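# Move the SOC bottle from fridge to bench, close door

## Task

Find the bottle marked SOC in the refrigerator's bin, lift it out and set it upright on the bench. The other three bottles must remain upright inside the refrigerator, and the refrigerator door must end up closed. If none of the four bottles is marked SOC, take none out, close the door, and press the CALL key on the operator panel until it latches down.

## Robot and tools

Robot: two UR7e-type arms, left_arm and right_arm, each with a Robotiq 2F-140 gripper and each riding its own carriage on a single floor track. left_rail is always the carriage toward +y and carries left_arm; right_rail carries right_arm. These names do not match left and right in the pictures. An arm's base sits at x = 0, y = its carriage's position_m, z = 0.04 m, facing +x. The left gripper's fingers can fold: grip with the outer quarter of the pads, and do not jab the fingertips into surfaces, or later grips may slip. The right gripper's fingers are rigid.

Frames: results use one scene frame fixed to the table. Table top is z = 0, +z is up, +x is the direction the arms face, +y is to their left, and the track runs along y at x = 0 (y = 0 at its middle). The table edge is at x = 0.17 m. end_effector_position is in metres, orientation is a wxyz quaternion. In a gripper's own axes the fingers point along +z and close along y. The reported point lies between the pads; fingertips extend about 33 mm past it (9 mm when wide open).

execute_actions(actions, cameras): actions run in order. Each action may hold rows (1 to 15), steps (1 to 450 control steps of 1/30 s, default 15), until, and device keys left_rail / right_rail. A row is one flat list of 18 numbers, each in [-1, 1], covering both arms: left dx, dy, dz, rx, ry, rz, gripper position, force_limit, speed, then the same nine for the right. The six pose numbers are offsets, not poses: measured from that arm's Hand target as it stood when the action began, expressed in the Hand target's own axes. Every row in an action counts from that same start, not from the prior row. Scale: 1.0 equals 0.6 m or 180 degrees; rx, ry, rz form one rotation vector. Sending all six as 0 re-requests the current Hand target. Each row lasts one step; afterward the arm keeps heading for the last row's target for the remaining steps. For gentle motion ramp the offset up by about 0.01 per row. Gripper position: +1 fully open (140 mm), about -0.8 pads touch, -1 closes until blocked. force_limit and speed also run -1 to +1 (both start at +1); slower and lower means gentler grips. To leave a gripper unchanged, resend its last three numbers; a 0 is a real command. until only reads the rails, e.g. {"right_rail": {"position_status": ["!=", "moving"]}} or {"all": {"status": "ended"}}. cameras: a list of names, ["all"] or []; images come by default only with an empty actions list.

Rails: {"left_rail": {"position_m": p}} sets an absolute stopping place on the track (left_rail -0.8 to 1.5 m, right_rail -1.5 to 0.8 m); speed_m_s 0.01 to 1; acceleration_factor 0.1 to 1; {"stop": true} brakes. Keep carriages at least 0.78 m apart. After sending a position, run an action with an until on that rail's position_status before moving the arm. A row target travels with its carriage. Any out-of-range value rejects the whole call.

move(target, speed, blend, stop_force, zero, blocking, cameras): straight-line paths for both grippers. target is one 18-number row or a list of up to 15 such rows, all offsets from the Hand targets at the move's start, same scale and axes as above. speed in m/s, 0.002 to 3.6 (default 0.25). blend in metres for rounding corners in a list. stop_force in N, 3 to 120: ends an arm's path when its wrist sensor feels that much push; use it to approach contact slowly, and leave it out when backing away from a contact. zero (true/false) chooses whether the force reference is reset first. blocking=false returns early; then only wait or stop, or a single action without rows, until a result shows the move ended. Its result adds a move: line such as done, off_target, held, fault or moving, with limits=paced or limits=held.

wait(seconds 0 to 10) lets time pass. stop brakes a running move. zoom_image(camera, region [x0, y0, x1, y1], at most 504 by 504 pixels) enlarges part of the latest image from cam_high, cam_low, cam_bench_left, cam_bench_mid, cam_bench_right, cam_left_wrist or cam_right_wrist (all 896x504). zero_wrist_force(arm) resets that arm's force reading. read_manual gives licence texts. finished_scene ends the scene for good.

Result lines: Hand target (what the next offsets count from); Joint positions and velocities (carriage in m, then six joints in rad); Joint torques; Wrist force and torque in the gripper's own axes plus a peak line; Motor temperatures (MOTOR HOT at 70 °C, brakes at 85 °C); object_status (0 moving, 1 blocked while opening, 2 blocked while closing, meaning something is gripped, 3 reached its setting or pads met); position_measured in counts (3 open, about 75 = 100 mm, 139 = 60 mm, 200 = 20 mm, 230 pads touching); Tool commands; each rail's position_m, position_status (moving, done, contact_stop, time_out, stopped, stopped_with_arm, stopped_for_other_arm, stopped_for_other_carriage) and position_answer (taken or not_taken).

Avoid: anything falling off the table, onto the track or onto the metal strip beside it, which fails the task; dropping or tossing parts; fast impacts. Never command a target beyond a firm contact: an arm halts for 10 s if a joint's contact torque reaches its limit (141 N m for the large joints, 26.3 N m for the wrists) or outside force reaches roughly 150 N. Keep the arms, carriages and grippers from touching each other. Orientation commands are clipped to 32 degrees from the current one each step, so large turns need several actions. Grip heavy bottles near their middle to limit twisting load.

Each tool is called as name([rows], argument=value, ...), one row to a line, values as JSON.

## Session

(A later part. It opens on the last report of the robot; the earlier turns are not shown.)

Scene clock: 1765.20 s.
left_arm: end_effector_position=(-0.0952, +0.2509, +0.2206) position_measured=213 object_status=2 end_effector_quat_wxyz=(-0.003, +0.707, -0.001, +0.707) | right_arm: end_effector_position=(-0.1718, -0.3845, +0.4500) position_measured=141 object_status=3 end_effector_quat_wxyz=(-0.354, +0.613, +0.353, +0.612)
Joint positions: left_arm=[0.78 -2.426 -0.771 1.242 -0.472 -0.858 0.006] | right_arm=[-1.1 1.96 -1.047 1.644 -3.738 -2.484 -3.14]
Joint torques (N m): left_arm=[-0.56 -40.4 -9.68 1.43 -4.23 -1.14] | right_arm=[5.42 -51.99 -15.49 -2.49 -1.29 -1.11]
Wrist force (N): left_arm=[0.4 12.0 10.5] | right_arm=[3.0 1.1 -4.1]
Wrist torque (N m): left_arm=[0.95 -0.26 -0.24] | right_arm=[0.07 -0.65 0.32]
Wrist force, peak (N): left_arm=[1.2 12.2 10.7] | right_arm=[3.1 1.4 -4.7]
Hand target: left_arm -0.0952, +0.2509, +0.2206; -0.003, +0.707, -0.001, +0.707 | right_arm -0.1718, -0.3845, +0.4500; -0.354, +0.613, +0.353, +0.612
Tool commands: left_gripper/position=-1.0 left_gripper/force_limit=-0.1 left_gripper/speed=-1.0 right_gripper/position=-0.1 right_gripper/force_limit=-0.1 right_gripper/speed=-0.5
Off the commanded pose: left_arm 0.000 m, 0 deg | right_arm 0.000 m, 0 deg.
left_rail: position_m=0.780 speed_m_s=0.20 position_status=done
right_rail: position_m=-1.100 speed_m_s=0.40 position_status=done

move([
  [0,-0.1445,0.1007,0,0,0,-1,-0.1,-1,0,0,0,0,0,0,-0.1,-0.1,-0.5],
  [0,-0.2913,0.2833,0,0,0,-1,-0.1,-1,0,0,0,0,0,0,-0.1,-0.1,-0.5],
  [0,-0.355,0.447,0,0,0,-1,-0.1,-1,0,0,0,0,0,0,-0.1,-0.1,-0.5],
  [0,-0.3715,0.54,0,0,0,-1,-0.1,-1,0,0,0,0,0,0,-0.1,-0.1,-0.5],
], speed=0.07, blend=[0.02,0.02,0.02,0], cameras=["cam_left_wrist"])

Scene clock: 1781.03 s.
left_arm: end_effector_position=(+0.2282, +0.4746, +0.2217) position_measured=255 object_status=0 end_effector_quat_wxyz=(-0.003, +0.707, -0.001, +0.707) | right_arm: end_effector_position=(-0.1718, -0.3845, +0.4500) position_measured=141 object_status=3 end_effector_quat_wxyz=(-0.354, +0.613, +0.353, +0.612)
Joint positions: left_arm=[0.78 -2.269 -1.476 2.364 -0.888 -0.701 0.006] | right_arm=[-1.1 1.96 -1.047 1.644 -3.738 -2.484 -3.14]
Joint torques (N m): left_arm=[13.04 -32.39 7 3.5 -7.85 1.98] | right_arm=[-13.68 -33.4 -24.15 0.18 2.15 -1.09]
Wrist force (N): left_arm=[-0.9 38.7 4.1] | right_arm=[2.8 1.0 -3.8]
Wrist torque (N m): left_arm=[1.58 -0.12 -0.18] | right_arm=[0.05 -0.58 0.32]
Wrist force, peak (N): left_arm=[-14.9 37.6 38.7] | right_arm=[3.4 1.3 -4.2]
Hand target: left_arm +0.2283, +0.4746, +0.2217; -0.003, +0.707, -0.001, +0.707 | right_arm -0.1718, -0.3845, +0.4500; -0.354, +0.613, +0.353, +0.612
Off the commanded pose: left_arm 0.000 m, 0 deg | right_arm 0.000 m, 0 deg.
left_rail: position_m=0.780 speed_m_s=0.20 position_status=done
right_rail: position_m=-1.100 speed_m_s=0.40 position_status=done
move: done
camera_calibration:
cam_left_wrist: T_world_to_cam=[[0.0351341, -0.999287, -0.0137992, 0.477894], [-0.330531, 0.00141176, -0.943794, 0.285408], [0.943141, 0.0377204, -0.330245, -0.013193], [0, 0, 0, 1]] pos_world=[0.0899884, 0.477648, 0.271604]
Images, in order (width x height): cam_left_wrist 896x504.

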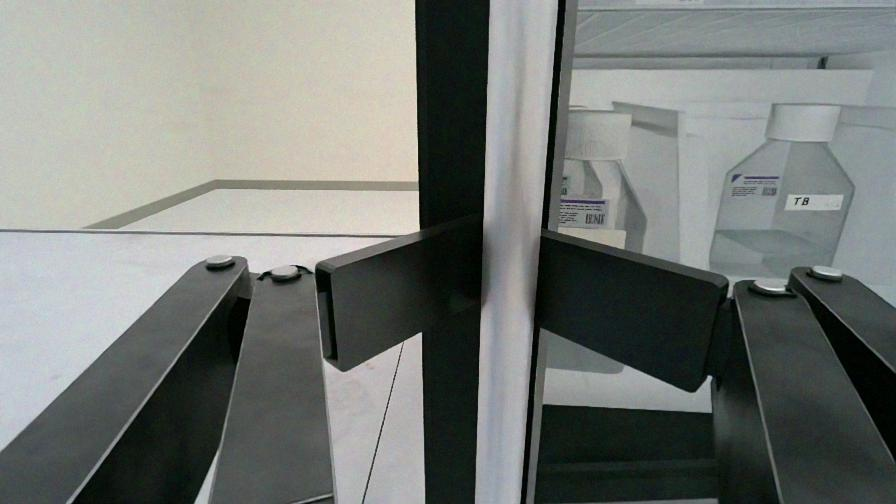

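execute_actions([
  {"rows":[[0,0,0,0,0,0,0.1,-0.1,-1,0,0,0,0,0,0,-0.1,-0.1,-0.5]],"steps":90},
], cameras=["cam_left_wrist"])

Scene clock: 1794.43 s.
left_arm: end_effector_position=(+0.2283, +0.4746, +0.2217) position_measured=117 object_status=3 end_effector_quat_wxyz=(-0.003, +0.707, -0.001, +0.707) | right_arm: end_effector_position=(-0.1718, -0.3845, +0.4500) position_measured=141 object_status=3 end_effector_quat_wxyz=(-0.354, +0.613, +0.353, +0.612)
Joint positions: left_arm=[0.78 -2.269 -1.476 2.364 -0.888 -0.701 0.006] | right_arm=[-1.1 1.96 -1.047 1.644 -3.738 -2.484 -3.14]
Joint torques (N m): left_arm=[-4.88 -29.27 -27.49 0.42 1.24 1.39] | right_arm=[-11.9 -33.83 -24.67 0.03 2.07 -0.94]
Wrist force (N): left_arm=[-0.3 3.2 -2.8] | right_arm=[2.9 1.0 -4.2]
Wrist torque (N m): left_arm=[0.80 0.13 -0.13] | right_arm=[0.05 -0.63 0.32]
Wrist force, peak (N): left_arm=[-0.9 39.5 4.1] | right_arm=[3.1 1.2 -4.5]
Hand target: left_arm +0.2283, +0.4746, +0.2217; -0.003, +0.707, -0.001, +0.707 | right_arm -0.1718, -0.3845, +0.4500; -0.354, +0.613, +0.353, +0.612
Off the commanded pose: left_arm 0.000 m, 0 deg | right_arm 0.000 m, 0 deg.
left_rail: position_m=0.780 speed_m_s=0.20 position_status=done
right_rail: position_m=-1.100 speed_m_s=0.40 position_status=done
camera_calibration:
cam_left_wrist: T_world_to_cam=[[0.0351341, -0.999287, -0.0137992, 0.477894], [-0.330531, 0.00141176, -0.943794, 0.285408], [0.943141, 0.0377204, -0.330245, -0.013193], [0, 0, 0, 1]] pos_world=[0.0899884, 0.477648, 0.271604]
Images, in order (width x height): cam_left_wrist 896x504.

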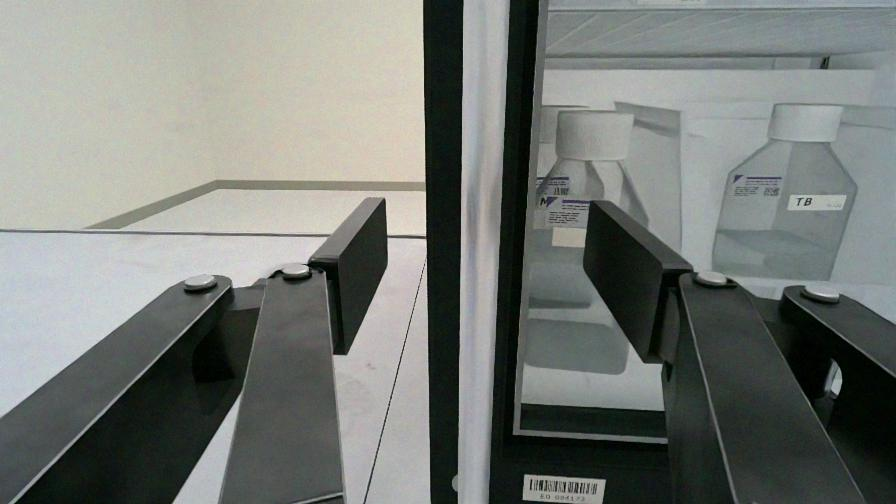

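move(target=[0,0,-0.1,0,0,0,0.1,-0.1,-1,0,0,0,0,0,0,-0.1,-0.1,-0.5], speed=0.1)

execute_actions([
  {"rows":[[0,0,0,0,0,0,-1,-0.1,0,0,0,0,0,0,0,-0.1,-0.1,-0.5]],"steps":45},
])

move(target=[0,0.002,0.13,0,0,0,-1,-0.1,0,0,0,0,0,0,0,-0.1,-0.1,-0.5], speed=0.025, stop_force=12, cameras=["cam_left_wrist","cam_bench_left"])

Scene clock: 1804.97 s.
left_arm: end_effector_position=(+0.1683, +0.4745, +0.2217) position_measured=117 object_status=3 end_effector_quat_wxyz=(-0.003, +0.707, -0.001, +0.707) | right_arm: end_effector_position=(-0.1718, -0.3845, +0.4500) position_measured=141 object_status=3 end_effector_quat_wxyz=(-0.354, +0.613, +0.353, +0.612)
Joint positions: left_arm=[0.78 -2.412 -1.429 2.307 -0.878 -0.844 0.006] | right_arm=[-1.1 1.96 -1.047 1.644 -3.738 -2.484 -3.14]
Joint torques (N m): left_arm=[-6.36 -5.96 -26.35 3.18 -2.28 -1.92] | right_arm=[-11.79 -33.43 -23.98 -0.06 2.13 -0.8]
Wrist force (N): left_arm=[0.0 3.2 -2.8] | right_arm=[3.1 1.1 -4.0]
Wrist torque (N m): left_arm=[0.81 0.08 -0.12] | right_arm=[0.07 -0.65 0.32]
Wrist force, peak (N): left_arm=[0.1 3.6 -3.9] | right_arm=[3.3 1.3 -4.3]
Hand target: left_arm +0.1683, +0.4745, +0.2217; -0.003, +0.707, -0.001, +0.707 | right_arm -0.1718, -0.3845, +0.4500; -0.354, +0.613, +0.353, +0.612
Off the commanded pose: left_arm 0.000 m, 0 deg | right_arm 0.000 m, 0 deg.
left_rail: position_m=0.780 speed_m_s=0.20 position_status=done
right_rail: position_m=-1.100 speed_m_s=0.40 position_status=done
move: done

Scene clock: 1806.67 s.
left_arm: end_effector_position=(+0.1683, +0.4745, +0.2217) position_measured=233 object_status=3 end_effector_quat_wxyz=(-0.003, +0.707, -0.001, +0.707) | right_arm: end_effector_position=(-0.1718, -0.3845, +0.4500) position_measured=141 object_status=3 end_effector_quat_wxyz=(-0.354, +0.613, +0.353, +0.612)
Joint positions: left_arm=[0.78 -2.413 -1.429 2.307 -0.878 -0.844 0.006] | right_arm=[-1.1 1.96 -1.047 1.644 -3.738 -2.484 -3.14]
Joint torques (N m): left_arm=[-5.84 -5.84 -25.36 2.96 -1.85 -1.86] | right_arm=[-11.17 -33.57 -23.81 0.01 2.06 -0.91]
Wrist force (N): left_arm=[0.0 3.5 -3.0] | right_arm=[3.1 1.4 -4.1]
Wrist torque (N m): left_arm=[0.86 0.06 -0.12] | right_arm=[0.14 -0.67 0.32]
Wrist force, peak (N): left_arm=[-0.1 3.9 -2.9] | right_arm=[3.2 1.0 -4.3]
Hand target: left_arm +0.1683, +0.4745, +0.2217; -0.003, +0.707, -0.001, +0.707 | right_arm -0.1718, -0.3845, +0.4500; -0.354, +0.613, +0.353, +0.612
Off the commanded pose: left_arm 0.000 m, 0 deg | right_arm 0.000 m, 0 deg.
left_rail: position_m=0.780 speed_m_s=0.20 position_status=done
right_rail: position_m=-1.100 speed_m_s=0.40 position_status=done

Scene clock: 1809.90 s.
left_arm: end_effector_position=(+0.2201, +0.4739, +0.2217) position_measured=233 object_status=3 end_effector_quat_wxyz=(-0.003, +0.707, -0.001, +0.707) | right_arm: end_effector_position=(-0.1718, -0.3845, +0.4500) position_measured=141 object_status=3 end_effector_quat_wxyz=(-0.354, +0.613, +0.353, +0.612)
Joint positions: left_arm=[0.78 -2.289 -1.47 2.355 -0.887 -0.72 0.006] | right_arm=[-1.1 1.96 -1.047 1.644 -3.738 -2.484 -3.14]
Joint torques (N m): left_arm=[-3.41 -4.33 -24.44 2.68 -1.49 1.18] | right_arm=[-11 -33.53 -24.15 -0.1 2.13 -0.82]
Wrist force (N): left_arm=[3.5 3.2 -11.7] | right_arm=[3.0 1.1 -4.2]
Wrist torque (N m): left_arm=[1.17 0.06 -0.12] | right_arm=[0.08 -0.63 0.31]
Wrist force, peak (N): left_arm=[14.1 -10.3 -86.0] | right_arm=[3.3 1.2 -4.3]
Hand target: left_arm +0.2201, +0.4739, +0.2217; -0.003, +0.707, -0.001, +0.707 (not the last commanded pose) | right_arm -0.1718, -0.3845, +0.4500; -0.354, +0.613, +0.353, +0.612
Off the commanded pose: left_arm 0.026 m, 0 deg | right_arm 0.000 m, 0 deg.
left_rail: position_m=0.780 speed_m_s=0.20 position_status=done
right_rail: position_m=-1.100 speed_m_s=0.40 position_status=done
move: contact (left_arm)
camera_calibration:
cam_left_wrist: T_world_to_cam=[[0.035262, -0.999284, -0.0137393, 0.477453], [-0.330527, 0.00131301, -0.943796, 0.282746], [0.943138, 0.0378213, -0.330244, -0.00548151], [0, 0, 0, 1]] pos_world=[0.081789, 0.476947, 0.271604]
Images, in order (width x height): cam_bench_left 896x504, cam_left_wrist 896x504.

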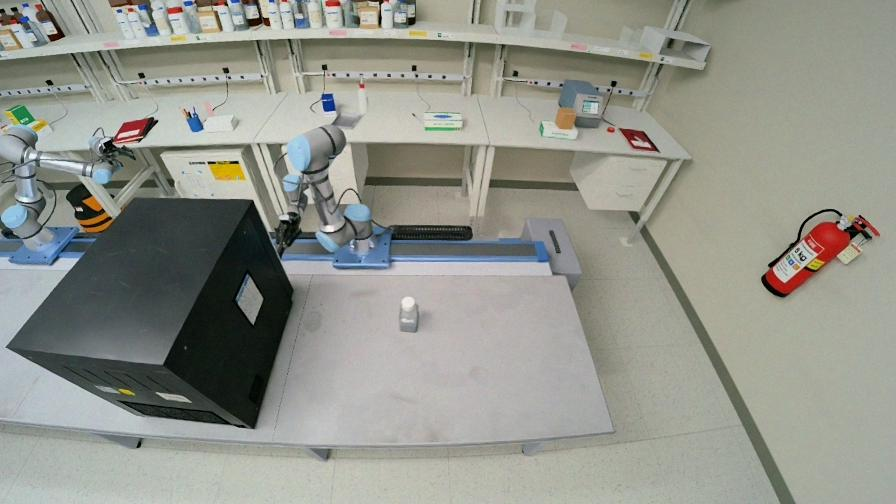

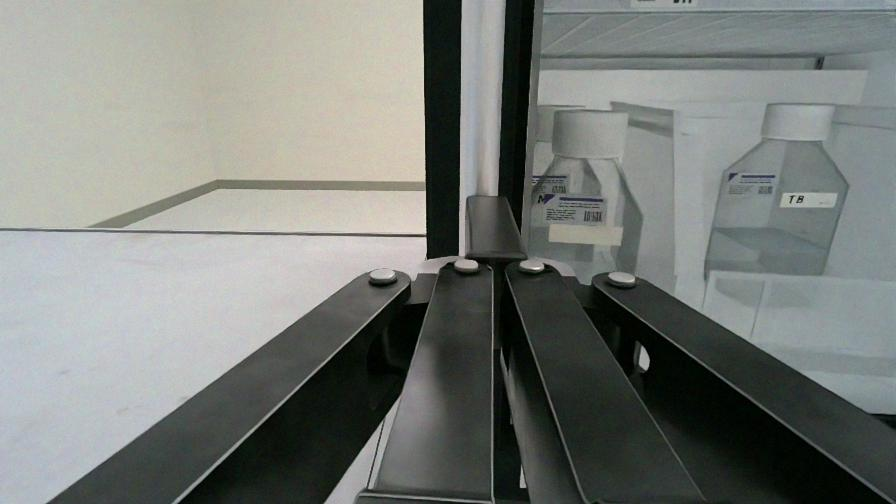

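Door is firmly closed. Back off, verify it stays.

move(target=[0,-0.2,-0.35,0,0,0,-0.8,-0.1,0,0,0,0,0,0,0,-0.1,-0.1,-0.5], speed=0.15, cameras=["cam_left_wrist","cam_right_wrist","cam_high"])

Scene clock: 1815.47 s.
left_arm: end_effector_position=(+0.1282, +0.5260, +0.2217) position_measured=229 object_status=3 end_effector_quat_wxyz=(-0.003, +0.707, -0.001, +0.707) | right_arm: end_effector_position=(-0.1718, -0.3845, +0.4500) position_measured=141 object_status=3 end_effector_quat_wxyz=(-0.354, +0.613, +0.353, +0.612)
Joint positions: left_arm=[0.78 -2.631 -1.484 2.372 -0.889 -1.064 0.006] | right_arm=[-1.1 1.96 -1.047 1.644 -3.738 -2.484 -3.14]
Joint torques (N m): left_arm=[7.55 -29.73 -2.31 0.97 1.71 -1.78] | right_arm=[-10.96 -34.25 -23.87 -0.12 2.03 -0.87]
Wrist force (N): left_arm=[0.2 4.8 -2.7] | right_arm=[3.0 1.4 -4.1]
Wrist torque (N m): left_arm=[1.14 0.00 -0.08] | right_arm=[0.13 -0.65 0.32]
Wrist force, peak (N): left_arm=[3.3 3.7 -12.1] | right_arm=[3.2 1.1 -4.3]
Hand target: left_arm +0.1282, +0.5259, +0.2217; -0.003, +0.707, +0.000, +0.707 (not the last commanded pose) | right_arm -0.1718, -0.3845, +0.4500; -0.354, +0.613, +0.353, +0.612
Off the commanded pose: left_arm 0.136 m, 0 deg | right_arm 0.000 m, 0 deg.
left_rail: position_m=0.780 speed_m_s=0.20 position_status=done
right_rail: position_m=-1.100 speed_m_s=0.40 position_status=done
move: held (left_arm; a check stopped the path); limits=held
pose unreachable (left arm): on one or more control steps of this call, first in action 0 (counted from 0), this arm could not follow its commanded pose, so it was not sent that pose on those steps. It may still have moved: this result reports where it is.
cause: moving toward the commanded pose would bring two parts of the arm too close to each other (its gripper and another part of the arm, with joints 4 (elbow) to 7 (wrist 3) between them, 11 mm apart when it was first held).
camera_calibration:
cam_left_wrist: T_world_to_cam=[[0.0364628, -0.999242, -0.0136518, 0.532519], [-0.330718, 0.000825366, -0.943729, 0.252637], [0.943025, 0.0389259, -0.330437, 0.0787263], [0, 0, 0, 1]] pos_world=[-0.0101063, 0.528842, 0.271705]
cam_right_wrist: T_world_to_cam=[[0.865143, -0.501135, -0.0197915, -0.0284854], [-0.189945, -0.290881, -0.937715, 0.278561], [0.464165, 0.815016, -0.346842, 0.695489], [0, 0, 0, 1]] pos_world=[-0.245266, -0.500081, 0.501872]
Images, in order (width x height): cam_high 896x504, cam_left_wrist 896x504, cam_right_wrist 896x504.

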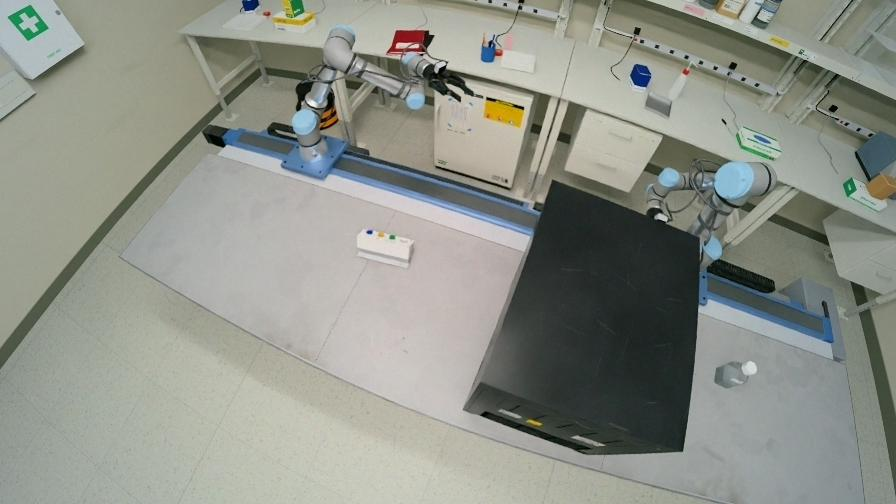

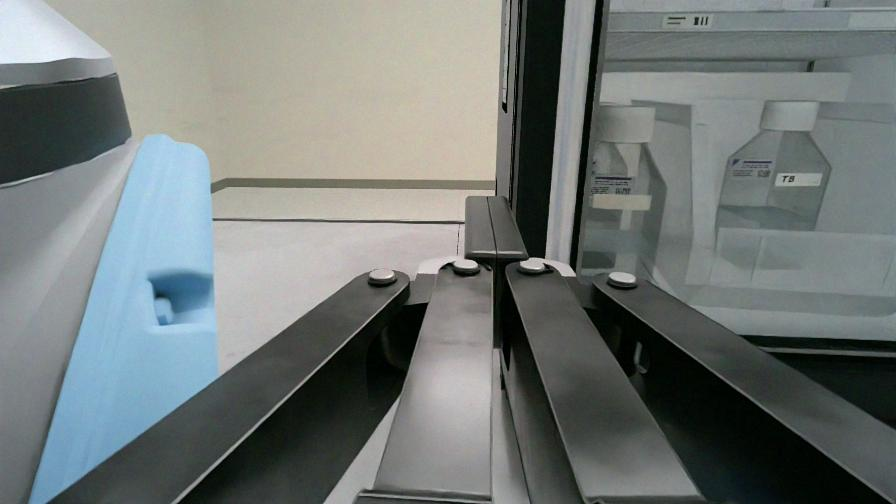

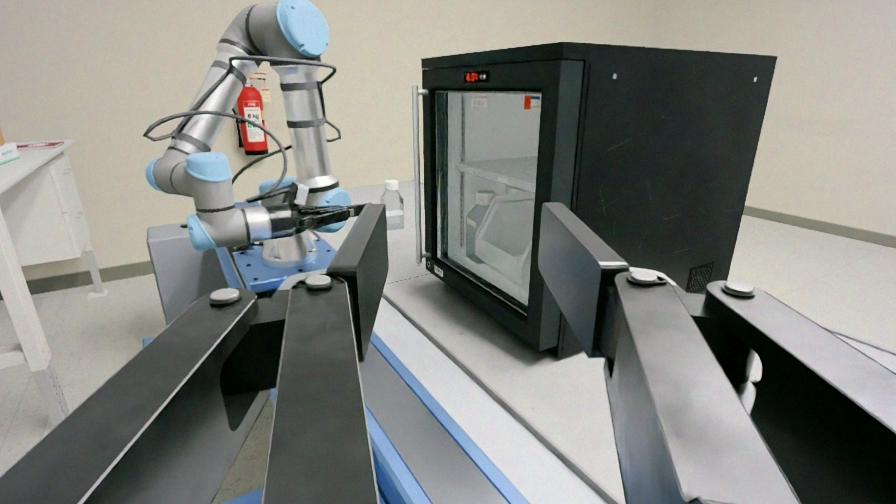

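Door is shut flush; SOC stands on the bench and the other three are inside.

finished_scene()

The scene is finished: the task was done.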